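# Move wooden block from bench onto cart floor

## Task

Lift the wooden block from the bench and lay it flat on the floor of the cart, at the end with the handle, next to the profiles. The drop flap must stay open, and anything already achieved must still hold at the finish. Finish with both grippers empty and clear of the cart, the robot touching nothing, and the robot neither fallen nor leaning.

## Robot and tools

Robot: a Rainbow Robotics RB-Y1 in a physics simulation. It has a two-wheel differential base with rear casters, a folding torso (squat, shift, pitch, yaw), a head with pan and tilt, and two 7-joint arms. Each arm ends in a parallel gripper with a wrist camera case that sticks out sideways and can strike objects. The base cannot move sideways. It is 0.58 m wide, extends 0.10 m ahead of the wheel axle and 0.57 m behind it, and sweeps a 0.58 m radius when turning in place.

Frames (metres): the base frame has its origin on the floor under the middle of the drive axle, with x forward, y left and z up. The chest, left_hand and right_hand readings are all given in this frame. A hand point lies midway between the finger pads. The fingers point along the hand's -z axis and close along its x axis. base_odometry is measured from the base frame as it was at scene start, with heading in rad (positive = left). It only counts wheel rotation, so slip and bumps corrupt it. lidar_m gives 12 ranges at 30-degree steps, starting straight ahead and going counter-clockwise, taken at a height of 0.23 m. A '-' means nothing was seen.

Tool move: one action per call. Choose one of these forms: base and/or joints, optionally with min_time_s or contact_limits; target alone or with min_time_s; or contact_limits alone. A call with no action only reports state and images.
- base: a single velocity command {x_m_s, turn_rad_s, for_s}. x_m_s is forward speed, 0.005 to 0.4 m/s in either sign, or 0. turn_rad_s is leftward yaw rate, 0.02 to 1.509 rad/s in either sign, or 0. for_s is 0.1 to 5 s. Any velocity left out counts as 0. Acceleration is 0.4 m/s² (turns 0.5 rad/s²), so the base coasts up to about 1 s (turns 3.1 s) after for_s ends. If |x|+0.27|turn| exceeds 0.4, both are scaled down. This is a relative motion from wherever the base is now. The base keeps driving after hitting furniture.
- joints: a single object keyed by joint name. Each value is an absolute target in rad (grippers in m: the clear opening, 0 to 0.1). Ranges: torso_squat_rad 0..1.2, torso_shift_rad -0.3..0.6, torso_pitch_rad -0.2..1.4, torso_yaw_rad -1.5..1.5 (raise both arms outward at least 0.2 rad first). The torso also has combined limits: squat+shift<=1.52, squat-shift+pitch<=1.57, shift+0.5pitch-0.4squat<=0.7, shift+0.3pitch-0.5squat<=0.39. Left arm: shoulder_pitch ±2.356 (negative swings forward), shoulder_roll 0..3.141 (outward), shoulder_yaw ±2.094, elbow -2.617..0.01 (negative bends), forearm_roll ±3.141, wrist_pitch -1.57..1.919, hand_roll ±2.705. The right arm has the same ranges except shoulder_roll -3.141..0 (negative = outward). Head: head_pan_rad ±0.523, head_tilt_rad -0.35..1.57 (positive looks down).
- target: an absolute pose for one hand, {side: 'left'|'right', x, y, z in m in the base frame (-3..3), quat_wxyz as printed in the hand lines}. It is solved once into arm joint angles, so the hand travels on an arc. Break long moves into several short ones. The call is rejected while another move is still running.
- min_time_s: 0.1..8. This is the minimum duration for each arm, head or torso motion in the action.
- contact_limits: {left_gripper_m, right_gripper_m} in mA, 200..672.5. This caps gripper squeeze force and stays in effect until changed.
- cameras: a list drawn from head_camera, left_wrist_camera, right_wrist_camera, all. [] means no images.
- blocking: true (the default) waits until everything is still. false returns in about 0.5 s; follow up with wait(0).
To grasp, command an opening at least 0.005 m smaller than the object's width. The gripper then reads 'off_target' or 'done', and both are fine.

Other tools: wait {seconds 0..10, cameras} reports state without commanding anything. stop {cameras} brakes every running motion. zoom_image {camera, region [x0,y0,x1,y1] in pixels, up to 504x504} enlarges part of the latest image. read_manual {section:'licences'} returns only licence text. finished_scene {scene: current scene number} ends the scene permanently, so call it only once the goal holds.

Reading results: 'move' shows 'done' or the worst status of the motions. Hand status is 'reached' (within 10 mm and 2°), 'short' (with the remaining error) or 'refused' (with a reason). Joint words: 'off_target' means it stopped away from the target and may still be pushing. 'time_out' or 'contact_stop' halts the whole group (torso, or one arm) and clears its targets. 'limit_stop_at_own_body_*' means the self-collision guard stepped in. 'not_followed' or 'joint command not followed' means the arm-collision check blocked the command. 'torque_fault' and 'limit_stop_at_motor_heat' mean the robot halted. Once a refusal or an unrequested stop appears, the rest of the calls in that reply are skipped. on_its_own reports things you did not command. motor_effort is wheel load in %; a resting wheel reading above roughly 30 suggests it is pushing on something. The readout also includes joint torques, external torques, motor temperatures and wrist force/torque. These are raw, carry offsets and are noisy. The head image is 896x504, wrist images are 644x364, and calibration data is provided for each.

Avoid: arms striking or squeezing each other, including closing a gripper onto the other hand's fingers. Keep shoulder rolls about 0.5 rad outward when both arms reach forward. Also avoid: dropping the block or releasing it while it is still moving; slamming or hard pushes; driving into furniture or getting the upper body caught under edges, which can tip the robot; heavy loads held far in front of the wheels; hard stops while driving forward; joint contact torque reaching its limit (elbow 33.8, wrist joints 23.5, shoulder 65.8 N m); and holding stretched poses for long, since motors overheat at 80 °C. The simulation keeps running while you think.

Each tool is called after ">>>" as name(argument=value, ...), one argument or row to a line, values as JSON.

## Session

>>> move(
  joints={"head_tilt_rad":0.75},
  cameras=["head_camera"],
)

>>> move(
  joints={"head_pan_rad":0.52},
  cameras=["head_camera"],
)

>>> move(
  joints={"head_pan_rad":-0.52},
  cameras=["head_camera"],
)

Scene clock: 0.87 s.
Joint torques (N m): left_arm=[-1.61 -0.52 1.04 -0.55 0 -0.58 0.05] | right_arm=[-3.98 -0.3 -0.43 -1.3 -0.05 -0.56 -0.08]
External joint torques (N m): left_arm=[-0.23 -0.66 1.03 0.01 -0.01 -0.15 0.06] | right_arm=[-0.38 0.81 -0.39 0.33 -0.12 0.04 -0.09]
Motor temperatures (°C): left_arm=[30 28 32 36 34 33 38] | right_arm=[34 30 32 30 35 36 34]
Wrist force (N): left_arm=[-0.2 0.6 -7.5] | right_arm=[-2.9 1.3 -4.9]
Wrist torque (N m): left_arm=[-0.21 0.12 0.12] | right_arm=[-0.12 -0.12 -0.07]
Wrist force, peak (N): left_arm=[0.1 1.6 -7.9] | right_arm=[-2.9 0.8 -5.4]
move: done
base_odometry: x=+0.000 y=+0.000 heading=+0.000
lidar_m: 0.75 1.03 1.57 4.57 1.51 1.08 1.02 1.07 1.44 3.63 1.09 0.78
base_status: not commanded
joint_positions: torso_squat_rad=+0.350 torso_shift_rad=+0.000 torso_pitch_rad=+0.000 torso_yaw_rad=+0.000 left_shoulder_pitch_rad=+0.037 left_shoulder_roll_rad=+0.004 left_shoulder_yaw_rad=-0.043 left_elbow_rad=-0.196 left_forearm_roll_rad=-0.014 left_wrist_pitch_rad=+0.002 left_hand_roll_rad=+0.027 left_gripper_m=+0.099 right_shoulder_pitch_rad=-0.040 right_shoulder_roll_rad=-0.021 right_shoulder_yaw_rad=-0.018 right_elbow_rad=-0.235 right_forearm_roll_rad=+0.049 right_wrist_pitch_rad=-0.014 right_hand_roll_rad=+0.035 right_gripper_m=+0.099 head_pan_rad=+0.000 head_tilt_rad=+0.750
joint_status: all done
wheel_motors_off: 0
motor_effort: left_wheel=+0(1) right_wheel=+0(2)
chest: x=-0.2280 y=+0.0001 z=+1.2475 quat_wxyz=(+1.000, +0.000, +0.000, +0.000) (m; base frame)
left_hand: x=-0.1598 y=+0.2200 z=+0.5653 quat_wxyz=(+0.997, +0.000, -0.079, -0.009) (m; base frame)
right_hand: x=-0.0823 y=-0.2360 z=+0.5770 quat_wxyz=(+0.989, -0.016, -0.142, +0.041) (m; base frame)
pictures: head_camera
camera_calibration:
head_camera: T_world_to_cam=[[-0.00287247, -0.999504, -0.0313571, 0.0440107], [-0.638739, 0.0259608, -0.768985, 1.03318], [0.769418, 0.0178201, -0.638497, 1.02793], [0, 0, 0, 1]] pos_world=[-0.130844, -0.00115112, 1.45221]

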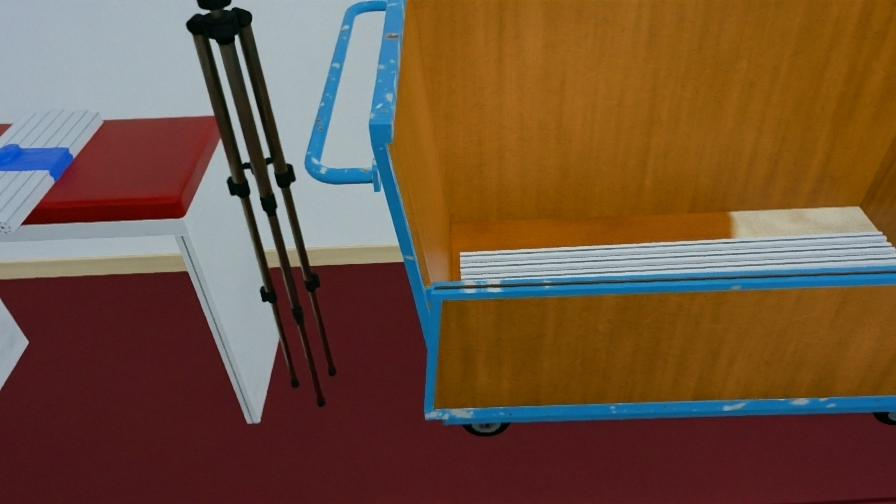

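Scene clock: 1.87 s.
Joint torques (N m): left_arm=[-1.38 -0.65 0.64 -0.54 -0.1 -0.76 -0.1] | right_arm=[-3.32 -0.37 -0.51 -1.42 -0.04 -0.55 -0.02]
External joint torques (N m): left_arm=[0.01 -0.8 0.63 0.02 -0.1 -0.34 -0.1] | right_arm=[0.28 0.75 -0.47 0.21 -0.1 0.05 -0.04]
Motor temperatures (°C): left_arm=[30 28 32 36 34 33 38] | right_arm=[34 30 32 30 35 36 34]
Wrist force (N): left_arm=[-0.2 1.7 -7.6] | right_arm=[-2.5 1.3 -4.9]
Wrist torque (N m): left_arm=[-0.33 0.12 0.05] | right_arm=[-0.14 -0.09 -0.11]
Wrist force, peak (N): left_arm=[-0.7 1.3 -8.3] | right_arm=[-2.9 1.1 -5.3]
move: done
base_odometry: x=+0.000 y=+0.000 heading=+0.000
lidar_m: 0.74 1.02 1.56 4.57 1.51 1.09 1.02 1.07 1.41 3.60 1.10 0.79
base_status: not commanded
joint_positions: torso_squat_rad=+0.350 torso_shift_rad=+0.000 torso_pitch_rad=+0.000 torso_yaw_rad=+0.000 left_shoulder_pitch_rad=+0.037 left_shoulder_roll_rad=+0.004 left_shoulder_yaw_rad=-0.043 left_elbow_rad=-0.196 left_forearm_roll_rad=-0.014 left_wrist_pitch_rad=+0.002 left_hand_roll_rad=+0.027 left_gripper_m=+0.099 right_shoulder_pitch_rad=-0.040 right_shoulder_roll_rad=-0.021 right_shoulder_yaw_rad=-0.018 right_elbow_rad=-0.235 right_forearm_roll_rad=+0.049 right_wrist_pitch_rad=-0.014 right_hand_roll_rad=+0.035 right_gripper_m=+0.099 head_pan_rad=+0.520 head_tilt_rad=+0.750
joint_status: all done
wheel_motors_off: 0
motor_effort: left_wheel=+0(1) right_wheel=-1(2)
chest: x=-0.2280 y=+0.0001 z=+1.2475 quat_wxyz=(+1.000, +0.000, +0.000, +0.000) (m; base frame)
left_hand: x=-0.1598 y=+0.2200 z=+0.5653 quat_wxyz=(+0.997, +0.000, -0.079, -0.009) (m; base frame)
right_hand: x=-0.0823 y=-0.2360 z=+0.5770 quat_wxyz=(+0.989, -0.016, -0.142, +0.041) (m; base frame)
pictures: head_camera
camera_calibration:
head_camera: T_world_to_cam=[[0.494164, -0.868803, -0.0313495, 0.146307], [-0.567216, -0.294878, -0.768969, 1.04794], [0.658838, 0.397779, -0.638517, 1.00513], [0, 0, 0, 1]] pos_world=[-0.140114, 0.0363042, 1.45221]

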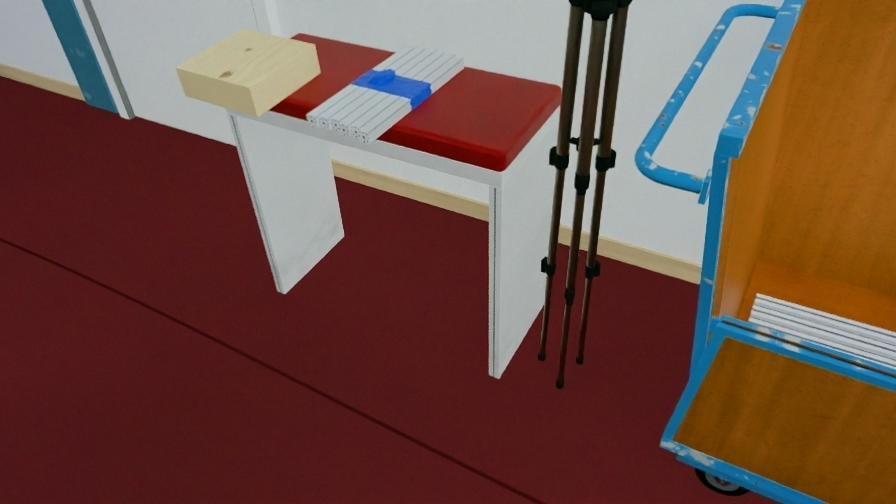

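Scene clock: 3.23 s.
Joint torques (N m): left_arm=[-1.82 -0.41 0.88 -0.59 -0.07 -0.62 0.02] | right_arm=[-3.89 -0.66 -0.56 -1.33 -0.07 -0.59 0.05]
External joint torques (N m): left_arm=[-0.44 -0.56 0.86 -0.03 -0.07 -0.2 0.03] | right_arm=[-0.29 0.46 -0.52 0.3 -0.14 0.01 0.03]
Motor temperatures (°C): left_arm=[30 28 32 36 34 33 38] | right_arm=[34 30 32 30 35 36 34]
Wrist force (N): left_arm=[0.1 1.7 -7.4] | right_arm=[-1.9 0.9 -5.1]
Wrist torque (N m): left_arm=[-0.32 0.20 0.10] | right_arm=[-0.10 0.00 -0.09]
Wrist force, peak (N): left_arm=[0.3 1.8 -8.1] | right_arm=[-2.9 1.1 -5.5]
move: done
base_odometry: x=+0.000 y=+0.000 heading=+0.000
lidar_m: 0.75 1.04 1.57 4.57 1.51 1.07 1.02 1.08 1.44 3.60 1.09 0.78
base_status: not commanded
joint_positions: torso_squat_rad=+0.350 torso_shift_rad=+0.000 torso_pitch_rad=+0.000 torso_yaw_rad=+0.000 left_shoulder_pitch_rad=+0.037 left_shoulder_roll_rad=+0.004 left_shoulder_yaw_rad=-0.043 left_elbow_rad=-0.196 left_forearm_roll_rad=-0.014 left_wrist_pitch_rad=+0.002 left_hand_roll_rad=+0.027 left_gripper_m=+0.099 right_shoulder_pitch_rad=-0.040 right_shoulder_roll_rad=-0.021 right_shoulder_yaw_rad=-0.018 right_elbow_rad=-0.235 right_forearm_roll_rad=+0.049 right_wrist_pitch_rad=-0.014 right_hand_roll_rad=+0.035 right_gripper_m=+0.099 head_pan_rad=-0.520 head_tilt_rad=+0.750
joint_status: all done
wheel_motors_off: 0
motor_effort: left_wheel=+0(1) right_wheel=+0(2)
chest: x=-0.2280 y=+0.0001 z=+1.2475 quat_wxyz=(+1.000, +0.000, +0.000, +0.000) (m; base frame)
left_hand: x=-0.1598 y=+0.2200 z=+0.5653 quat_wxyz=(+0.997, +0.000, -0.079, -0.009) (m; base frame)
right_hand: x=-0.0823 y=-0.2360 z=+0.5770 quat_wxyz=(+0.989, -0.016, -0.142, +0.041) (m; base frame)
pictures: head_camera
camera_calibration:
head_camera: T_world_to_cam=[[-0.499099, -0.865979, -0.031313, -0.0583609], [-0.5414, 0.339838, -0.769023, 1.05324], [0.676599, -0.366866, -0.638454, 1.0088], [0, 0, 0, 1]] pos_world=[-0.141458, -0.0383759, 1.45221]

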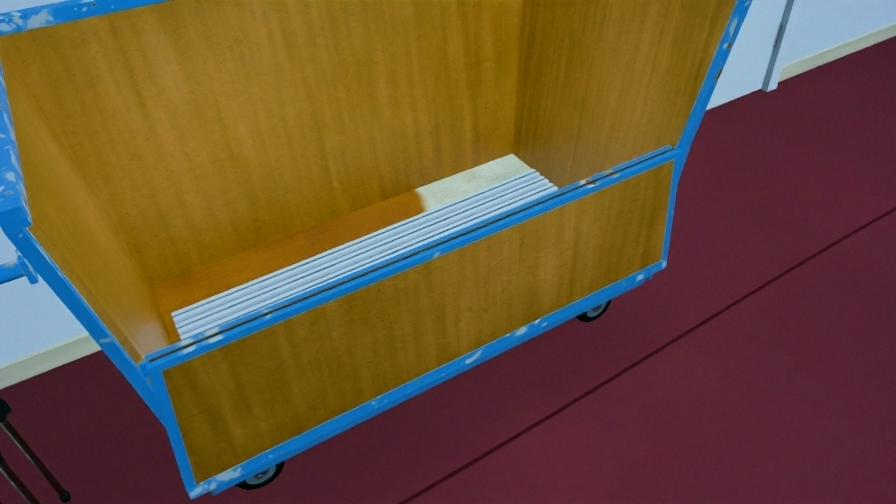

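>>> zoom_image(
  camera="head_camera",
  region=[0, 130, 504, 404],
)

>>> zoom_image(
  camera="head_camera",
  region=[360, 120, 700, 330],
)

>>> move(
  joints={"head_pan_rad":0.52},
  cameras=["head_camera"],
)

>>> zoom_image(
  camera="head_camera",
  region=[150, 10, 400, 150],
)

Scaled by 1.000.

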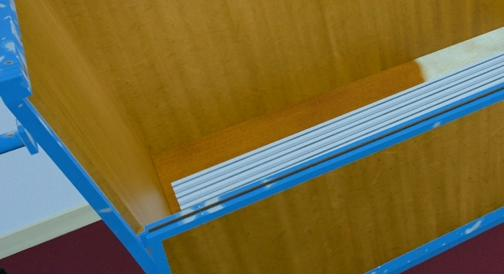

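Scaled by 1.482 from the camera's 896x504 image, which has a finer 1280x720 frame.

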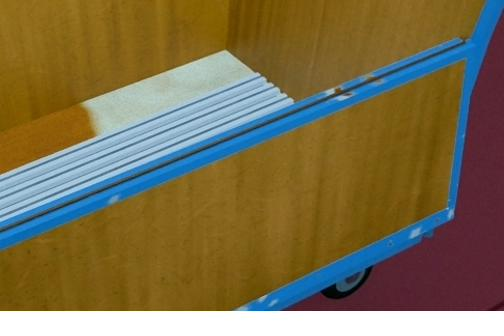

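Scene clock: 13.03 s.
Joint torques (N m): left_arm=[-1.8 -0.77 0.65 -0.63 -0.05 -0.81 -0.03] | right_arm=[-3.6 -0.48 -0.59 -1.35 -0.02 -0.56 -0.07]
External joint torques (N m): left_arm=[-0.42 -0.92 0.63 -0.07 -0.05 -0.38 -0.03] | right_arm=[-0.01 0.64 -0.55 0.28 -0.08 0.03 -0.09]
Motor temperatures (°C): left_arm=[30 28 32 36 34 33 38] | right_arm=[34 30 32 30 35 36 34]
Wrist force (N): left_arm=[-0.1 1.1 -7.7] | right_arm=[-2.5 1.3 -4.7]
Wrist torque (N m): left_arm=[-0.25 0.11 0.08] | right_arm=[-0.09 -0.08 -0.09]
Wrist force, peak (N): left_arm=[0.2 1.5 -8.5] | right_arm=[-2.7 1.4 -5.3]
move: done
base_odometry: x=+0.000 y=+0.000 heading=+0.000
lidar_m: 0.74 1.02 1.57 4.57 1.52 1.08 1.03 1.08 1.45 3.60 1.10 0.78
base_status: not commanded
joint_positions: torso_squat_rad=+0.350 torso_shift_rad=+0.000 torso_pitch_rad=+0.000 torso_yaw_rad=+0.000 left_shoulder_pitch_rad=+0.037 left_shoulder_roll_rad=+0.004 left_shoulder_yaw_rad=-0.043 left_elbow_rad=-0.196 left_forearm_roll_rad=-0.014 left_wrist_pitch_rad=+0.002 left_hand_roll_rad=+0.027 left_gripper_m=+0.099 right_shoulder_pitch_rad=-0.040 right_shoulder_roll_rad=-0.021 right_shoulder_yaw_rad=-0.018 right_elbow_rad=-0.235 right_forearm_roll_rad=+0.049 right_wrist_pitch_rad=-0.014 right_hand_roll_rad=+0.035 right_gripper_m=+0.099 head_pan_rad=+0.520 head_tilt_rad=+0.750
joint_status: all done
wheel_motors_off: 0
motor_effort: left_wheel=+0(1) right_wheel=+1(2)
chest: x=-0.2280 y=+0.0001 z=+1.2475 quat_wxyz=(+1.000, +0.000, +0.000, +0.000) (m; base frame)
left_hand: x=-0.1598 y=+0.2200 z=+0.5653 quat_wxyz=(+0.997, +0.000, -0.079, -0.009) (m; base frame)
right_hand: x=-0.0823 y=-0.2360 z=+0.5770 quat_wxyz=(+0.989, -0.016, -0.142, +0.041) (m; base frame)
pictures: head_camera
camera_calibration:
head_camera: T_world_to_cam=[[0.494164, -0.868803, -0.0313495, 0.146307], [-0.567216, -0.294878, -0.768969, 1.04794], [0.658838, 0.397779, -0.638517, 1.00513], [0, 0, 0, 1]] pos_world=[-0.140114, 0.0363042, 1.45221]

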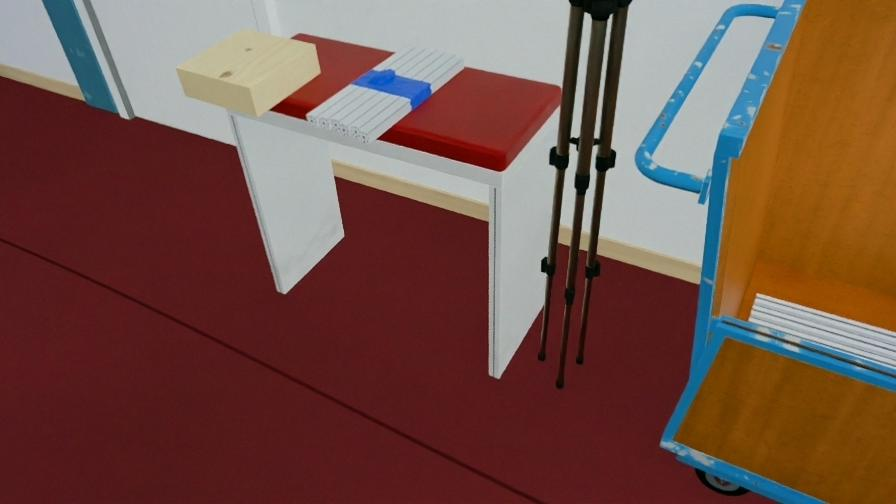

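Scaled by 2.016 from the camera's 896x504 image, which has a finer 1280x720 frame.

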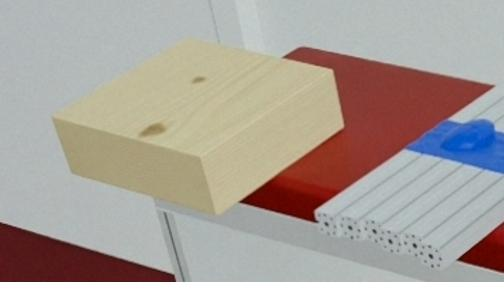

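>>> move(
  joints={"head_pan_rad":-0.15,"head_tilt_rad":0.75,"torso_squat_rad":0,"torso_pitch_rad":0.45,"torso_shift_rad":0},
  cameras=["head_camera"],
)

>>> zoom_image(
  camera="head_camera",
  region=[200, 100, 700, 500],
)

Scene clock: 22.67 s.
Joint torques (N m): left_arm=[9.63 -0.49 0.72 4.35 -0.12 0.23 -0.11] | right_arm=[8.67 -0.47 -0.91 3.37 -0.19 0.41 0.02]
External joint torques (N m): left_arm=[-1.04 -0.79 0.69 0.15 -0.12 -0.23 -0.13] | right_arm=[0.17 0.39 -0.68 0.42 -0.15 0.15 0.03]
Motor temperatures (°C): left_arm=[30 28 32 36 34 33 38] | right_arm=[34 30 32 30 35 36 34]
Wrist force (N): left_arm=[2.8 1.0 -7.4] | right_arm=[0.2 1.3 -5.0]
Wrist torque (N m): left_arm=[-0.25 0.30 0.05] | right_arm=[-0.12 0.09 -0.10]
Wrist force, peak (N): left_arm=[0.1 1.3 -8.5] | right_arm=[-2.7 1.6 -5.5]
move: done
base_odometry: x=+0.000 y=+0.000 heading=+0.000
lidar_m: 0.74 1.03 1.57 4.57 1.51 1.08 1.02 1.07 1.43 3.60 1.11 0.78
base_status: not commanded
joint_positions: torso_squat_rad=+0.000 torso_shift_rad=+0.000 torso_pitch_rad=+0.450 torso_yaw_rad=+0.000 left_shoulder_pitch_rad=+0.037 left_shoulder_roll_rad=+0.004 left_shoulder_yaw_rad=-0.043 left_elbow_rad=-0.196 left_forearm_roll_rad=-0.014 left_wrist_pitch_rad=+0.002 left_hand_roll_rad=+0.027 left_gripper_m=+0.099 right_shoulder_pitch_rad=-0.040 right_shoulder_roll_rad=-0.021 right_shoulder_yaw_rad=-0.018 right_elbow_rad=-0.235 right_forearm_roll_rad=+0.049 right_wrist_pitch_rad=-0.014 right_hand_roll_rad=+0.035 right_gripper_m=+0.099 head_pan_rad=-0.150 head_tilt_rad=+0.750
joint_status: all done
wheel_motors_off: 0
motor_effort: left_wheel=+0(1) right_wheel=+1(2)
chest: x=-0.0934 y=+0.0001 z=+1.2591 quat_wxyz=(+0.975, +0.000, +0.223, +0.000) (m; base frame)
left_hand: x=-0.3287 y=+0.2200 z=+0.6152 quat_wxyz=(+0.989, -0.002, +0.145, -0.008) (m; base frame)
right_hand: x=-0.2538 y=-0.2360 z=+0.5921 quat_wxyz=(+0.996, -0.007, +0.082, +0.043) (m; base frame)
pictures: head_camera
camera_calibration:
head_camera: T_world_to_cam=[[-0.150723, -0.987846, 0.0379928, -0.0530725], [-0.899654, 0.121134, -0.419464, 0.663385], [0.409763, -0.0974031, -0.906977, 1.23634], [0, 0, 0, 1]] pos_world=[0.08221, -0.0123625, 1.40162]

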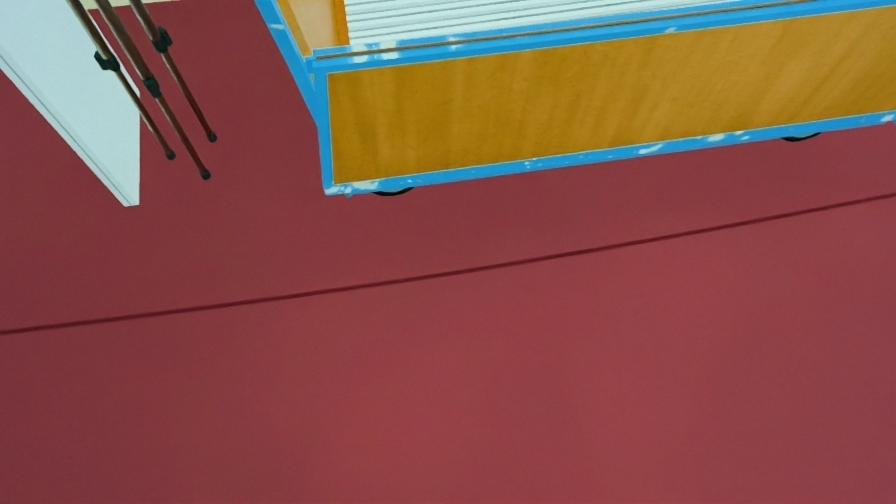

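Scaled by 1.008 from the camera's 896x504 image, which has a finer 1280x720 frame.

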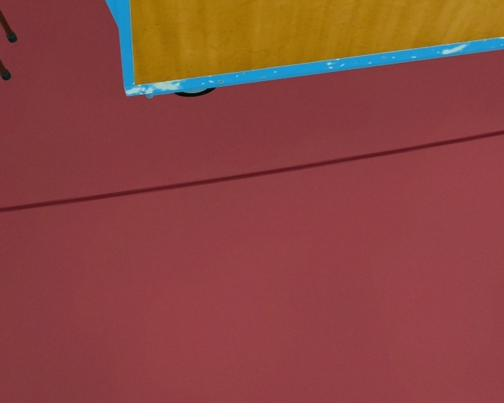

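Tilt up and drive a little closer.

>>> move(
  joints={"head_pan_rad":0.0,"head_tilt_rad":0.4},
  cameras=["head_camera"],
)

>>> zoom_image(
  camera="head_camera",
  region=[360, 100, 760, 350],
)

Scene clock: 24.13 s.
Joint torques (N m): left_arm=[9.48 -0.72 0.7 4.29 -0.04 0.29 0.08] | right_arm=[8.88 -0.26 -0.88 3.45 -0.22 0.25 -0.03]
External joint torques (N m): left_arm=[-1.19 -1.01 0.66 0.09 -0.03 -0.18 0.07] | right_arm=[0.37 0.6 -0.64 0.51 -0.18 0 -0.02]
Motor temperatures (°C): left_arm=[30 28 32 36 34 33 38] | right_arm=[34 30 32 30 35 36 34]
Wrist force (N): left_arm=[2.6 1.3 -7.4] | right_arm=[0.2 0.9 -5.3]
Wrist torque (N m): left_arm=[-0.31 0.27 0.07] | right_arm=[-0.09 0.06 -0.09]
Wrist force, peak (N): left_arm=[2.7 1.8 -8.2] | right_arm=[-0.3 0.8 -5.6]
move: done
base_odometry: x=+0.000 y=+0.000 heading=+0.000
lidar_m: 0.74 1.04 1.55 4.57 1.51 1.08 1.02 1.08 1.43 3.61 1.09 0.78
base_status: not commanded
joint_positions: torso_squat_rad=+0.000 torso_shift_rad=+0.000 torso_pitch_rad=+0.450 torso_yaw_rad=+0.000 left_shoulder_pitch_rad=+0.037 left_shoulder_roll_rad=+0.004 left_shoulder_yaw_rad=-0.043 left_elbow_rad=-0.196 left_forearm_roll_rad=-0.014 left_wrist_pitch_rad=+0.002 left_hand_roll_rad=+0.027 left_gripper_m=+0.099 right_shoulder_pitch_rad=-0.040 right_shoulder_roll_rad=-0.021 right_shoulder_yaw_rad=-0.018 right_elbow_rad=-0.235 right_forearm_roll_rad=+0.049 right_wrist_pitch_rad=-0.014 right_hand_roll_rad=+0.035 right_gripper_m=+0.099 head_pan_rad=+0.000 head_tilt_rad=+0.400
joint_status: all done
wheel_motors_off: 0
motor_effort: left_wheel=+1(1) right_wheel=+0(2)
chest: x=-0.0934 y=+0.0001 z=+1.2591 quat_wxyz=(+0.975, +0.000, +0.223, +0.000) (m; base frame)
left_hand: x=-0.3287 y=+0.2200 z=+0.6152 quat_wxyz=(+0.989, -0.002, +0.145, -0.008) (m; base frame)
right_hand: x=-0.2538 y=-0.2360 z=+0.5921 quat_wxyz=(+0.996, -0.007, +0.082, +0.043) (m; base frame)
pictures: head_camera
camera_calibration:
head_camera: T_world_to_cam=[[-0.00606013, -0.999506, -0.0308416, 0.043392], [-0.712355, 0.0259602, -0.701339, 1.06389], [0.701793, 0.0177199, -0.712161, 0.953878], [0, 0, 0, 1]] pos_world=[0.0887064, -0.00115087, 1.4268]

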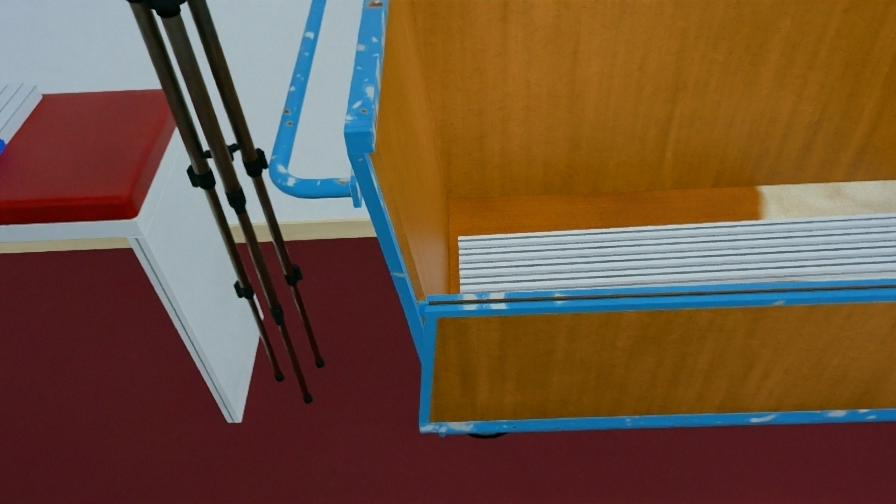

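Scaled by 1.260 from the camera's 896x504 image, which has a finer 1280x720 frame.

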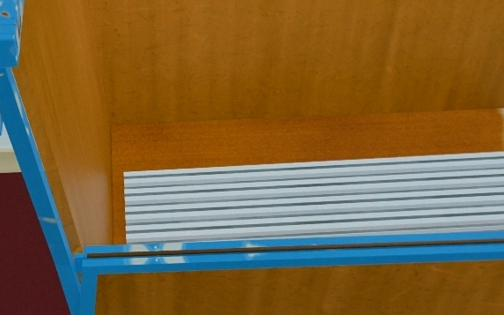

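>>> move(
  base={"turn_rad_s":0.8,"for_s":1.967},
  cameras=[],
)

>>> move(
  base={"x_m_s":0.4,"for_s":3.1},
  cameras=[],
)

>>> move(
  base={"turn_rad_s":-0.8,"for_s":1.967},
  joints={"head_tilt_rad":0.45},
  cameras=["head_camera"],
)

Scene clock: 43.13 s.
Joint torques (N m): left_arm=[9.61 -0.55 0.81 4.3 -0.13 0.19 -0.06] | right_arm=[8.93 -0.36 -1.04 3.52 -0.09 0.26 -0.11]
External joint torques (N m): left_arm=[-1.07 -0.85 0.78 0.1 -0.12 -0.28 -0.08] | right_arm=[0.43 0.49 -0.8 0.57 -0.04 0.01 -0.1]
Motor temperatures (°C): left_arm=[31 28 32 36 34 33 37] | right_arm=[34 30 32 30 35 36 34]
Wrist force (N): left_arm=[3.1 0.9 -7.3] | right_arm=[0.0 1.1 -5.1]
Wrist torque (N m): left_arm=[-0.25 0.32 0.06] | right_arm=[-0.10 0.04 -0.07]
Wrist force, peak (N): left_arm=[2.5 1.8 -8.2] | right_arm=[0.1 1.0 -5.7]
move: done
base_odometry: x=+0.000 y=+0.000 heading=+1.573
lidar_m: 4.37 1.48 1.08 1.02 1.06 1.43 3.71 1.10 0.80 0.77 1.04 1.57
base_status: done (sent for 1.97 of 1.97 s)
joint_positions: torso_squat_rad=+0.000 torso_shift_rad=+0.000 torso_pitch_rad=+0.450 torso_yaw_rad=+0.000 left_shoulder_pitch_rad=+0.037 left_shoulder_roll_rad=+0.004 left_shoulder_yaw_rad=-0.043 left_elbow_rad=-0.196 left_forearm_roll_rad=-0.014 left_wrist_pitch_rad=+0.002 left_hand_roll_rad=+0.027 left_gripper_m=+0.099 right_shoulder_pitch_rad=-0.040 right_shoulder_roll_rad=-0.021 right_shoulder_yaw_rad=-0.018 right_elbow_rad=-0.235 right_forearm_roll_rad=+0.049 right_wrist_pitch_rad=-0.014 right_hand_roll_rad=+0.035 right_gripper_m=+0.099 head_pan_rad=+0.000 head_tilt_rad=+0.400
joint_status: not commanded
wheel_motors_off: 0
motor_effort: left_wheel=+5(33) right_wheel=+18(48)
chest: x=-0.0934 y=+0.0001 z=+1.2591 quat_wxyz=(+0.975, +0.000, +0.223, +0.000) (m; base frame)
left_hand: x=-0.3287 y=+0.2200 z=+0.6152 quat_wxyz=(+0.989, -0.002, +0.145, -0.008) (m; base frame)
right_hand: x=-0.2539 y=-0.2360 z=+0.5921 quat_wxyz=(+0.996, -0.007, +0.082, +0.043) (m; base frame)
pictures: none
No camera images: "cameras" was empty.

Scene clock: 47.60 s.
Joint torques (N m): left_arm=[10.18 -0.63 0.73 4.15 -0.07 0.28 -0.03] | right_arm=[9.1 -0.45 -0.79 3.68 -0.16 0.34 0.07]
External joint torques (N m): left_arm=[-0.49 -0.92 0.7 -0.06 -0.06 -0.19 -0.04] | right_arm=[0.6 0.41 -0.55 0.74 -0.12 0.08 0.08]
Motor temperatures (°C): left_arm=[31 28 32 36 34 33 37] | right_arm=[34 30 32 30 35 36 34]
Wrist force (N): left_arm=[2.2 1.3 -7.9] | right_arm=[-0.1 0.6 -5.6]
Wrist torque (N m): left_arm=[-0.26 0.23 0.07] | right_arm=[-0.03 0.04 -0.10]
Wrist force, peak (N): left_arm=[2.5 1.4 -8.3] | right_arm=[-0.6 0.7 -5.8]
move: done
base_odometry: x=-0.003 y=+1.240 heading=+1.574
lidar_m: 4.36 1.51 1.09 1.05 1.08 1.47 3.85 1.39 1.13 0.89 1.52 2.06
base_status: done (sent for 3.1 of 3.1 s)
joint_positions: torso_squat_rad=+0.000 torso_shift_rad=+0.000 torso_pitch_rad=+0.450 torso_yaw_rad=+0.000 left_shoulder_pitch_rad=+0.037 left_shoulder_roll_rad=+0.004 left_shoulder_yaw_rad=-0.043 left_elbow_rad=-0.196 left_forearm_roll_rad=-0.014 left_wrist_pitch_rad=+0.002 left_hand_roll_rad=+0.027 left_gripper_m=+0.099 right_shoulder_pitch_rad=-0.040 right_shoulder_roll_rad=-0.021 right_shoulder_yaw_rad=-0.018 right_elbow_rad=-0.235 right_forearm_roll_rad=+0.049 right_wrist_pitch_rad=-0.014 right_hand_roll_rad=+0.035 right_gripper_m=+0.099 head_pan_rad=+0.000 head_tilt_rad=+0.400
joint_status: not commanded
wheel_motors_off: 0
motor_effort: left_wheel=+17(45) right_wheel=-14(47)
chest: x=-0.0934 y=+0.0001 z=+1.2591 quat_wxyz=(+0.975, +0.000, +0.223, +0.000) (m; base frame)
left_hand: x=-0.3287 y=+0.2200 z=+0.6152 quat_wxyz=(+0.989, -0.002, +0.145, -0.008) (m; base frame)
right_hand: x=-0.2538 y=-0.2360 z=+0.5920 quat_wxyz=(+0.996, -0.007, +0.082, +0.043) (m; base frame)
pictures: none
No camera images: "cameras" was empty.

Scene clock: 51.53 s.
Joint torques (N m): left_arm=[9.8 -0.49 0.96 4.19 -0.04 0.21 -0.02] | right_arm=[9.33 -0.42 -0.74 3.7 -0.15 0.33 -0.08]
External joint torques (N m): left_arm=[-0.87 -0.78 0.93 -0.01 -0.03 -0.26 -0.03] | right_arm=[0.83 0.44 -0.51 0.75 -0.1 0.08 -0.07]
Motor temperatures (°C): left_arm=[31 28 32 36 34 33 37] | right_arm=[34 30 32 30 35 36 34]
Wrist force (N): left_arm=[2.7 1.0 -7.6] | right_arm=[0.0 1.2 -5.4]
Wrist torque (N m): left_arm=[-0.26 0.27 0.04] | right_arm=[-0.10 0.03 -0.09]
Wrist force, peak (N): left_arm=[3.2 1.3 -8.0] | right_arm=[0.3 0.8 -5.8]
move: done
base_odometry: x=-0.003 y=+1.240 heading=+0.001
lidar_m: 0.89 1.52 2.02 4.36 1.54 1.08 1.04 1.09 1.46 3.68 1.36 1.12
base_status: done (sent for 1.97 of 1.97 s)
joint_positions: torso_squat_rad=+0.000 torso_shift_rad=+0.000 torso_pitch_rad=+0.450 torso_yaw_rad=+0.000 left_shoulder_pitch_rad=+0.037 left_shoulder_roll_rad=+0.004 left_shoulder_yaw_rad=-0.043 left_elbow_rad=-0.196 left_forearm_roll_rad=-0.014 left_wrist_pitch_rad=+0.002 left_hand_roll_rad=+0.027 left_gripper_m=+0.099 right_shoulder_pitch_rad=-0.040 right_shoulder_roll_rad=-0.021 right_shoulder_yaw_rad=-0.018 right_elbow_rad=-0.235 right_forearm_roll_rad=+0.049 right_wrist_pitch_rad=-0.014 right_hand_roll_rad=+0.035 right_gripper_m=+0.099 head_pan_rad=+0.000 head_tilt_rad=+0.450
joint_status: all done
wheel_motors_off: 0
motor_effort: left_wheel=+22(43) right_wheel=+3(48)
chest: x=-0.0934 y=+0.0001 z=+1.2591 quat_wxyz=(+0.975, +0.000, +0.223, +0.000) (m; base frame)
left_hand: x=-0.3287 y=+0.2200 z=+0.6152 quat_wxyz=(+0.989, -0.002, +0.145, -0.008) (m; base frame)
right_hand: x=-0.2538 y=-0.2360 z=+0.5920 quat_wxyz=(+0.996, -0.007, +0.082, +0.043) (m; base frame)
pictures: head_camera
camera_calibration:
head_camera: T_world_to_cam=[[-0.00760343, -0.999502, -0.0306411, 0.0430248], [-0.74653, 0.0260606, -0.664841, 1.01216], [0.665308, 0.0178194, -0.746356, 1.00321], [0, 0, 0, 1]] pos_world=[0.0884963, -0.00125083, 1.42299]

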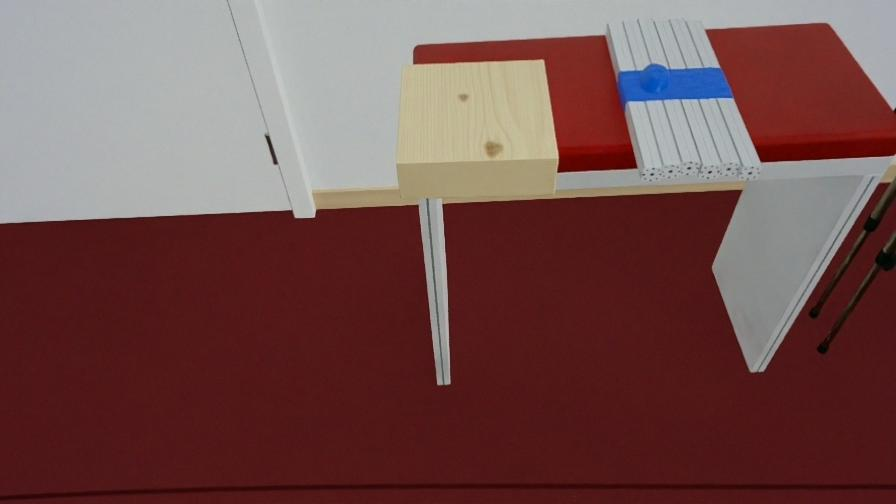

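>>> move(
  joints={"torso_squat_rad":0.6,"torso_pitch_rad":0.45,"left_shoulder_roll_rad":0.4,"right_shoulder_roll_rad":-0.4,"left_elbow_rad":-1.6,"right_elbow_rad":-1.6,"head_tilt_rad":0.6},
  cameras=[],
)

>>> move(
  target={"side":"left","x":0.36,"y":0.2,"z":0.92,"quat_wxyz":[1,0,0,0]},
  cameras=[],
)

>>> move(
  target={"side":"right","x":0.36,"y":-0.23,"z":0.92,"quat_wxyz":[1,0,0,0]},
)

Scene clock: 59.40 s.
Joint torques (N m): left_arm=[-0.75 4.54 4.77 -7.58 -0.07 -1.74 0.05] | right_arm=[-1.64 -7.38 -4.21 -8.64 0.05 -1.6 0.02]
External joint torques (N m): left_arm=[0.58 -1.82 0.62 0.77 -0.12 -0.05 0.09] | right_arm=[0.84 -0.07 0.22 -0.31 -0.12 0.05 -0.02]
Motor temperatures (°C): left_arm=[31 28 32 36 34 33 37] | right_arm=[34 30 32 30 35 36 34]
Wrist force (N): left_arm=[-4.6 -0.8 -4.9] | right_arm=[-6.0 3.5 -1.0]
Wrist torque (N m): left_arm=[-0.14 -0.10 0.17] | right_arm=[-0.25 -0.29 -0.12]
Wrist force, peak (N): left_arm=[3.0 1.7 -8.3] | right_arm=[-6.3 3.5 -1.8]
move: done
base_odometry: x=-0.003 y=+1.240 heading=+0.001
lidar_m: 0.89 1.53 2.01 4.35 1.53 1.10 1.04 1.09 1.47 3.67 1.36 1.13
base_status: not commanded
joint_positions: torso_squat_rad=+0.600 torso_shift_rad=+0.000 torso_pitch_rad=+0.450 torso_yaw_rad=+0.000 left_shoulder_pitch_rad=+0.037 left_shoulder_roll_rad=+0.400 left_shoulder_yaw_rad=-0.043 left_elbow_rad=-1.600 left_forearm_roll_rad=-0.014 left_wrist_pitch_rad=+0.002 left_hand_roll_rad=+0.027 left_gripper_m=+0.099 right_shoulder_pitch_rad=-0.040 right_shoulder_roll_rad=-0.400 right_shoulder_yaw_rad=-0.018 right_elbow_rad=-1.600 right_forearm_roll_rad=+0.049 right_wrist_pitch_rad=-0.014 right_hand_roll_rad=+0.035 right_gripper_m=+0.099 head_pan_rad=+0.000 head_tilt_rad=+0.600
joint_status: all done
wheel_motors_off: 0
motor_effort: left_wheel=+19(23) right_wheel=+0(4)
chest: x=-0.0934 y=+0.0001 z=+1.1369 quat_wxyz=(+0.975, +0.000, +0.223, +0.000) (m; base frame)
left_hand: x=+0.2686 y=+0.3201 z=+0.7216 quat_wxyz=(+0.836, +0.084, -0.514, -0.173) (m; base frame)
right_hand: x=+0.3121 y=-0.3342 z=+0.7596 quat_wxyz=(+0.799, -0.130, -0.552, +0.201) (m; base frame)
pictures: none
No camera images: "cameras" was empty.

Scene clock: 61.30 s.
Joint torques (N m): left_arm=[-17.02 7.02 7.89 -3.86 -0.33 -0.59 -0.11] | right_arm=[-1.46 -7.22 -4.39 -8.81 0.11 -1.7 0.01]
External joint torques (N m): left_arm=[2.13 -2.22 -0.26 1.13 -0.35 -0.53 -0.11] | right_arm=[1.03 0.09 0.03 -0.48 -0.06 -0.06 -0.03]
Motor temperatures (°C): left_arm=[31 28 32 36 34 33 37] | right_arm=[34 30 32 30 35 36 34]
Wrist force (N): left_arm=[0.3 1.1 -7.4] | right_arm=[-5.9 3.6 -1.4]
Wrist torque (N m): left_arm=[-0.30 0.13 0.06] | right_arm=[-0.31 -0.26 -0.14]
Wrist force, peak (N): left_arm=[-2.7 2.3 -7.4] | right_arm=[-6.1 4.0 -1.8]
move: done
base_odometry: x=-0.003 y=+1.240 heading=+0.001
lidar_m: 0.89 1.53 2.03 4.36 1.55 1.09 1.04 1.10 1.48 3.69 1.37 1.14
base_status: not commanded
joint_positions: torso_squat_rad=+0.600 torso_shift_rad=+0.000 torso_pitch_rad=+0.450 torso_yaw_rad=+0.000 left_shoulder_pitch_rad=-1.208 left_shoulder_roll_rad=+0.784 left_shoulder_yaw_rad=-0.414 left_elbow_rad=-1.560 left_forearm_roll_rad=+0.987 left_wrist_pitch_rad=+1.919 left_hand_roll_rad=+0.707 left_gripper_m=+0.099 right_shoulder_pitch_rad=-0.040 right_shoulder_roll_rad=-0.400 right_shoulder_yaw_rad=-0.018 right_elbow_rad=-1.600 right_forearm_roll_rad=+0.049 right_wrist_pitch_rad=-0.014 right_hand_roll_rad=+0.035 right_gripper_m=+0.099 head_pan_rad=+0.000 head_tilt_rad=+0.600
joint_status: all done
wheel_motors_off: 0
motor_effort: left_wheel=+19(22) right_wheel=+1(3)
chest: x=-0.0935 y=+0.0001 z=+1.1369 quat_wxyz=(+0.975, +0.000, +0.223, +0.000) (m; base frame)
left_hand: x=+0.3601 y=+0.2005 z=+0.9206 quat_wxyz=(+1.000, -0.001, -0.002, +0.001) (m; base frame)
left_hand_status: reached (checked arc, planned for 1.6 s): 1 mm and 0.3 deg off.
right_hand: x=+0.3120 y=-0.3342 z=+0.7596 quat_wxyz=(+0.799, -0.130, -0.551, +0.201) (m; base frame)
pictures: none
No camera images: "cameras" was empty.

Scene clock: 63.20 s.
Joint torques (N m): left_arm=[-17.53 7.38 8.49 -4.47 -0.23 -0.49 -0.08] | right_arm=[-18.21 -11.14 -6.33 -4.53 0.32 -0.09 0.33]
External joint torques (N m): left_arm=[1.62 -1.86 0.34 0.53 -0.25 -0.41 -0.08] | right_arm=[0.14 -0.59 1.35 0.25 0.09 -0.08 0.33]
Motor temperatures (°C): left_arm=[31 28 32 36 34 33 37] | right_arm=[34 30 32 30 35 36 34]
Wrist force (N): left_arm=[1.0 1.8 -7.5] | right_arm=[-1.1 0.4 -5.4]
Wrist torque (N m): left_arm=[-0.34 0.21 0.09] | right_arm=[-0.04 -0.03 -0.07]
Wrist force, peak (N): left_arm=[1.3 1.7 -8.3] | right_arm=[-6.8 3.0 -1.4]
move: done
base_odometry: x=-0.003 y=+1.240 heading=+0.001
lidar_m: 0.89 1.53 2.03 4.36 1.54 1.10 1.04 1.09 1.47 3.67 1.37 1.13
base_status: not commanded
joint_positions: torso_squat_rad=+0.600 torso_shift_rad=+0.000 torso_pitch_rad=+0.450 torso_yaw_rad=+0.000 left_shoulder_pitch_rad=-1.208 left_shoulder_roll_rad=+0.784 left_shoulder_yaw_rad=-0.414 left_elbow_rad=-1.560 left_forearm_roll_rad=+0.987 left_wrist_pitch_rad=+1.919 left_hand_roll_rad=+0.707 left_gripper_m=+0.099 right_shoulder_pitch_rad=-1.163 right_shoulder_roll_rad=-0.829 right_shoulder_yaw_rad=+0.360 right_elbow_rad=-1.556 right_forearm_roll_rad=-0.991 right_wrist_pitch_rad=+1.919 right_hand_roll_rad=-0.635 right_gripper_m=+0.099 head_pan_rad=+0.000 head_tilt_rad=+0.600
joint_status: all done
wheel_motors_off: 0
motor_effort: left_wheel=+19(20) right_wheel=+1(5)
chest: x=-0.0934 y=+0.0001 z=+1.1369 quat_wxyz=(+0.975, +0.000, +0.223, +0.000) (m; base frame)
left_hand: x=+0.3601 y=+0.2005 z=+0.9205 quat_wxyz=(+1.000, -0.001, -0.002, +0.001) (m; base frame)
right_hand: x=+0.3601 y=-0.2299 z=+0.9201 quat_wxyz=(+1.000, +0.000, +0.000, +0.000) (m; base frame)
right_hand_status: reached (checked arc, planned for 1.6 s): 0 mm and 0.0 deg off.
pictures: head_camera, left_wrist_camera, right_wrist_camera
camera_calibration:
head_camera: T_world_to_cam=[[-0.0120923, -0.999502, -0.0291625, 0.0374076], [-0.837423, 0.0260602, -0.545934, 0.776653], [0.546422, 0.0178198, -0.83732, 1.03256], [0, 0, 0, 1]] pos_world=[0.0866243, -0.00125083, 1.28968]
left_wrist_camera: T_world_to_cam=[[0.999589, 0.0283268, -0.00432229, -0.362235], [0.027136, -0.887327, 0.460342, -0.226545], [0.00920476, -0.46027, -0.887731, 0.978587], [0, 0, 0, 1]] pos_world=[0.359226, 0.259657, 0.971444]
right_wrist_camera: T_world_to_cam=[[-0.999221, -0.0289338, -0.026826, 0.376573], [-0.0385445, 0.861123, 0.506933, -0.227456], [0.00843297, 0.507572, -0.861568, 0.978585], [0, 0, 0, 1]] pos_world=[0.35926, -0.289939, 0.968525]

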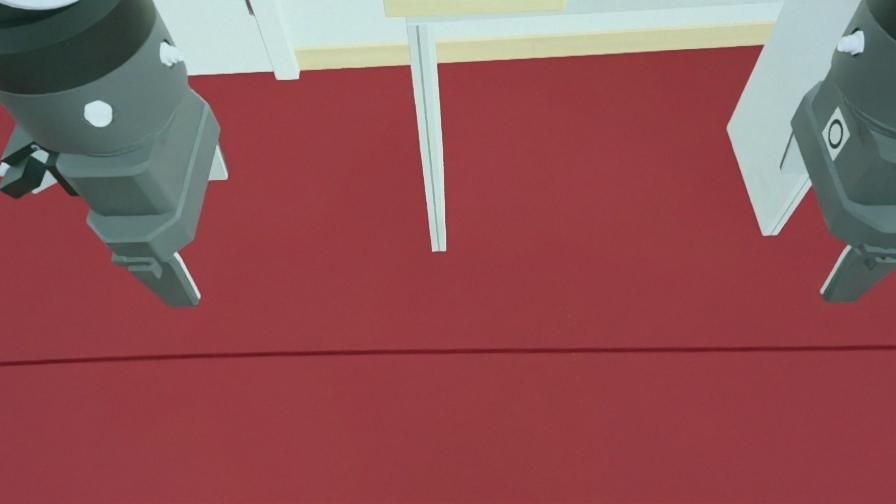

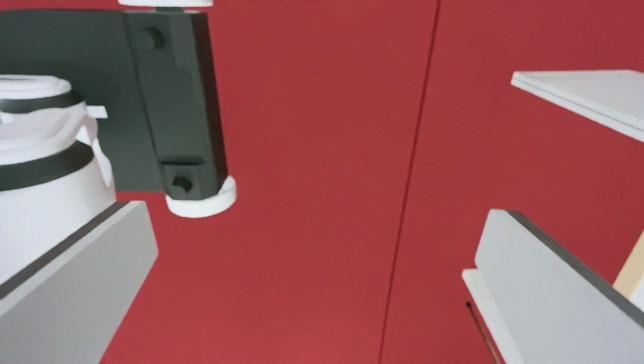

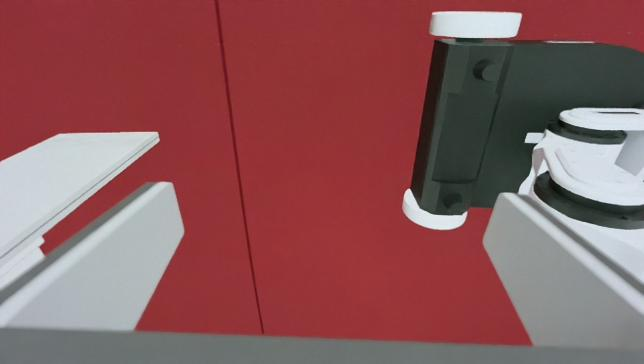

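>>> move(
  base={"x_m_s":0.25,"for_s":2.3},
  joints={"head_tilt_rad":0.6},
)

Scene clock: 67.57 s.
Joint torques (N m): left_arm=[-17.83 7.46 8.74 -4.43 -0.31 -0.46 -0.1] | right_arm=[-18.64 -11.05 -6.42 -4.85 0.26 0.03 0.38]
External joint torques (N m): left_arm=[1.32 -1.78 0.59 0.58 -0.33 -0.38 -0.1] | right_arm=[-0.29 -0.5 1.26 -0.07 0.04 0.06 0.38]
Motor temperatures (°C): left_arm=[31 28 32 36 34 33 37] | right_arm=[34 30 32 30 35 36 34]
Wrist force (N): left_arm=[0.7 1.8 -7.2] | right_arm=[-0.6 1.5 -5.0]
Wrist torque (N m): left_arm=[-0.34 0.19 0.08] | right_arm=[-0.17 0.03 -0.08]
Wrist force, peak (N): left_arm=[1.2 1.3 -8.3] | right_arm=[-0.6 0.4 -5.8]
move: done
base_odometry: x=+0.572 y=+1.240 heading=+0.001
lidar_m: 0.32 0.34 1.28 3.31 2.41 1.69 1.62 1.68 2.26 1.19 0.73 0.89
base_status: done (sent for 2.3 of 2.3 s)
joint_positions: torso_squat_rad=+0.600 torso_shift_rad=+0.000 torso_pitch_rad=+0.450 torso_yaw_rad=+0.000 left_shoulder_pitch_rad=-1.208 left_shoulder_roll_rad=+0.784 left_shoulder_yaw_rad=-0.414 left_elbow_rad=-1.560 left_forearm_roll_rad=+0.987 left_wrist_pitch_rad=+1.919 left_hand_roll_rad=+0.707 left_gripper_m=+0.099 right_shoulder_pitch_rad=-1.163 right_shoulder_roll_rad=-0.829 right_shoulder_yaw_rad=+0.361 right_elbow_rad=-1.556 right_forearm_roll_rad=-0.991 right_wrist_pitch_rad=+1.919 right_hand_roll_rad=-0.635 right_gripper_m=+0.099 head_pan_rad=+0.000 head_tilt_rad=+0.600
joint_status: all done
wheel_motors_off: 0
motor_effort: left_wheel=-4(44) right_wheel=+4(35)
chest: x=-0.0934 y=+0.0001 z=+1.1369 quat_wxyz=(+0.975, +0.000, +0.223, +0.000) (m; base frame)
left_hand: x=+0.3601 y=+0.2005 z=+0.9203 quat_wxyz=(+1.000, -0.001, -0.002, +0.001) (m; base frame)
right_hand: x=+0.3601 y=-0.2300 z=+0.9200 quat_wxyz=(+1.000, +0.000, +0.000, +0.000) (m; base frame)
pictures: head_camera, left_wrist_camera, right_wrist_camera
camera_calibration:
head_camera: T_world_to_cam=[[-0.0120998, -0.999501, -0.0291618, 0.0374056], [-0.837498, 0.0260636, -0.545818, 0.77654], [0.546306, 0.0178186, -0.837396, 1.03253], [0, 0, 0, 1]] pos_world=[0.0867244, -0.00125081, 1.28958]
left_wrist_camera: T_world_to_cam=[[0.999588, 0.028323, -0.00454306, -0.36202], [0.0272355, -0.887389, 0.460217, -0.226397], [0.00900327, -0.460151, -0.887795, 0.978602], [0, 0, 0, 1]] pos_world=[0.359226, 0.259657, 0.971344]
right_wrist_camera: T_world_to_cam=[[-0.999231, -0.028861, -0.0265467, 0.376323], [-0.038339, 0.861194, 0.506829, -0.227358], [0.00823432, 0.507457, -0.861638, 0.978606], [0, 0, 0, 1]] pos_world=[0.359259, -0.289939, 0.968426]

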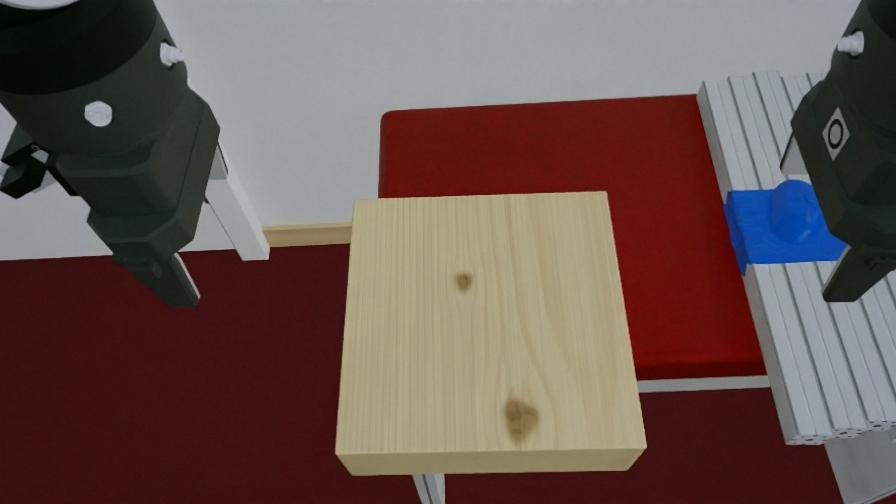

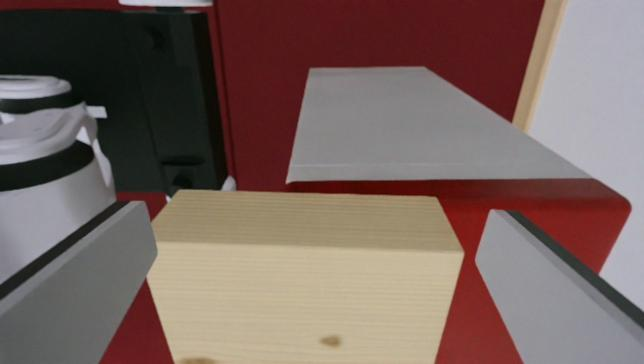

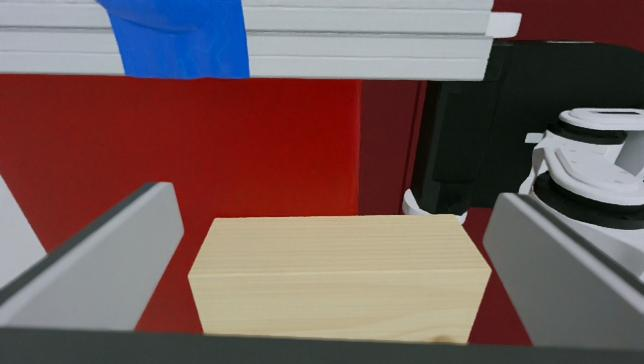

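>>> move(
  target={"side":"left","x":0.352,"y":0.155,"z":0.776,"quat_wxyz":[1,0,0,0]},
  cameras=[],
)

>>> move(
  target={"side":"right","x":0.352,"y":-0.19,"z":0.776,"quat_wxyz":[1,0,0,0]},
)

Scene clock: 71.43 s.
Joint torques (N m): left_arm=[-18.1 6.01 8.45 -6.32 0.04 0 -0.27] | right_arm=[-18.44 -10.88 -6.74 -5.26 0.19 0.05 0.21]
External joint torques (N m): left_arm=[0.7 -0.65 1.63 0.01 0.02 0.07 -0.27] | right_arm=[-0.09 -0.33 0.94 -0.48 -0.03 0.08 0.21]
Motor temperatures (°C): left_arm=[31 28 32 36 34 33 37] | right_arm=[34 30 32 30 35 36 34]
Wrist force (N): left_arm=[1.5 2.0 -7.7] | right_arm=[-0.8 0.6 -5.2]
Wrist torque (N m): left_arm=[-0.35 0.30 0.09] | right_arm=[-0.04 0.01 -0.07]
Wrist force, peak (N): left_arm=[0.7 1.3 -9.2] | right_arm=[-1.1 0.8 -5.7]
move: done
base_odometry: x=+0.572 y=+1.240 heading=+0.001
lidar_m: 0.32 0.33 1.28 3.30 2.39 1.69 1.62 1.70 2.27 1.19 0.73 0.89
base_status: not commanded
joint_positions: torso_squat_rad=+0.600 torso_shift_rad=+0.000 torso_pitch_rad=+0.450 torso_yaw_rad=+0.000 left_shoulder_pitch_rad=-1.099 left_shoulder_roll_rad=+0.571 left_shoulder_yaw_rad=-0.585 left_elbow_rad=-1.297 left_forearm_roll_rad=+0.773 left_wrist_pitch_rad=+1.581 left_hand_roll_rad=+0.665 left_gripper_m=+0.099 right_shoulder_pitch_rad=-1.163 right_shoulder_roll_rad=-0.829 right_shoulder_yaw_rad=+0.361 right_elbow_rad=-1.556 right_forearm_roll_rad=-0.991 right_wrist_pitch_rad=+1.919 right_hand_roll_rad=-0.635 right_gripper_m=+0.099 head_pan_rad=+0.000 head_tilt_rad=+0.600
joint_status: all done
wheel_motors_off: 0
motor_effort: left_wheel=-4(5) right_wheel=+6(6)
chest: x=-0.0934 y=+0.0001 z=+1.1369 quat_wxyz=(+0.975, +0.000, +0.223, +0.000) (m; base frame)
left_hand: x=+0.3516 y=+0.1550 z=+0.7762 quat_wxyz=(+1.000, +0.000, -0.001, +0.000) (m; base frame)
left_hand_status: reached (checked arc, planned for 0.6 s): 0 mm and 0.1 deg off.
right_hand: x=+0.3600 y=-0.2300 z=+0.9200 quat_wxyz=(+1.000, +0.000, +0.000, +0.000) (m; base frame)
pictures: none
No camera images: "cameras" was empty.

Scene clock: 72.57 s.
Joint torques (N m): left_arm=[-17.47 5.39 8.49 -5.98 0.17 -0.05 -0.26] | right_arm=[-19.35 -9.18 -7.15 -6.78 -0.02 0.29 0.11]
External joint torques (N m): left_arm=[1.32 -1.27 1.68 0.35 0.15 0.03 -0.26] | right_arm=[-1.49 -0.95 -0.66 -0.85 -0.26 0.31 0.11]
Motor temperatures (°C): left_arm=[31 28 32 36 34 33 37] | right_arm=[34 30 32 30 35 36 34]
Wrist force (N): left_arm=[1.1 0.8 -7.7] | right_arm=[-0.2 0.7 -5.0]
Wrist torque (N m): left_arm=[-0.25 0.23 0.10] | right_arm=[-0.05 0.06 -0.07]
Wrist force, peak (N): left_arm=[0.6 1.0 -8.4] | right_arm=[-1.2 1.4 -7.1]
move: done
base_odometry: x=+0.572 y=+1.240 heading=+0.001
lidar_m: 0.30 0.34 1.28 3.32 2.39 1.69 1.63 1.68 2.26 1.19 0.72 0.91
base_status: not commanded
joint_positions: torso_squat_rad=+0.600 torso_shift_rad=+0.000 torso_pitch_rad=+0.450 torso_yaw_rad=+0.000 left_shoulder_pitch_rad=-1.099 left_shoulder_roll_rad=+0.571 left_shoulder_yaw_rad=-0.585 left_elbow_rad=-1.297 left_forearm_roll_rad=+0.773 left_wrist_pitch_rad=+1.581 left_hand_roll_rad=+0.665 left_gripper_m=+0.099 right_shoulder_pitch_rad=-1.045 right_shoulder_roll_rad=-0.626 right_shoulder_yaw_rad=+0.524 right_elbow_rad=-1.322 right_forearm_roll_rad=-0.780 right_wrist_pitch_rad=+1.583 right_hand_roll_rad=-0.594 right_gripper_m=+0.099 head_pan_rad=+0.000 head_tilt_rad=+0.600
joint_status: all done
wheel_motors_off: 0
motor_effort: left_wheel=-3(5) right_wheel=+4(7)
chest: x=-0.0934 y=+0.0001 z=+1.1369 quat_wxyz=(+0.975, +0.000, +0.223, +0.000) (m; base frame)
left_hand: x=+0.3517 y=+0.1551 z=+0.7763 quat_wxyz=(+1.000, +0.000, -0.001, +0.000) (m; base frame)
right_hand: x=+0.3515 y=-0.1899 z=+0.7760 quat_wxyz=(+1.000, +0.000, +0.000, +0.000) (m; base frame)
right_hand_status: reached (checked arc, planned for 0.6 s): 1 mm and 0.0 deg off.
pictures: head_camera, left_wrist_camera, right_wrist_camera
camera_calibration:
head_camera: T_world_to_cam=[[-0.0120128, -0.999504, -0.0291074, 0.0373293], [-0.837452, 0.0259626, -0.545894, 0.776604], [0.546379, 0.0178183, -0.837349, 1.0326], [0, 0, 0, 1]] pos_world=[0.0866244, -0.00125112, 1.28968]
left_wrist_camera: T_world_to_cam=[[0.999613, 0.026875, -0.00724793, -0.350646], [0.0272019, -0.887942, 0.45915, -0.199264], [0.00590394, -0.45917, -0.888329, 0.831218], [0, 0, 0, 1]] pos_world=[0.351023, 0.214159, 0.827345]
right_wrist_camera: T_world_to_cam=[[-0.999218, -0.0290794, -0.0267781, 0.365197], [-0.0386427, 0.861301, 0.506623, -0.188934], [0.00833172, 0.507262, -0.861752, 0.834263], [0, 0, 0, 1]] pos_world=[0.35066, -0.249841, 0.824425]

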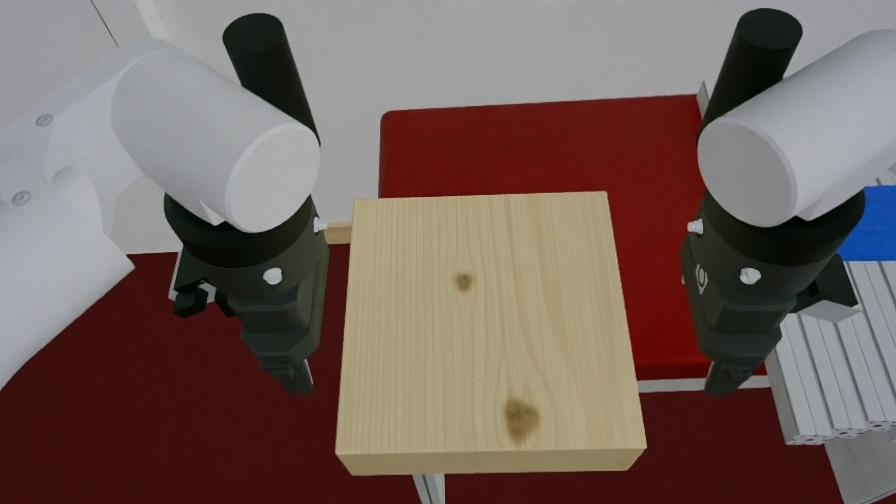

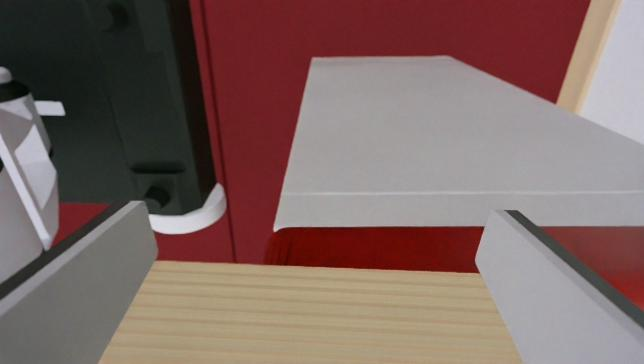

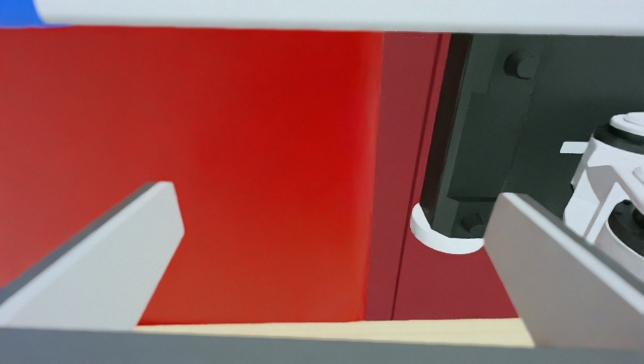

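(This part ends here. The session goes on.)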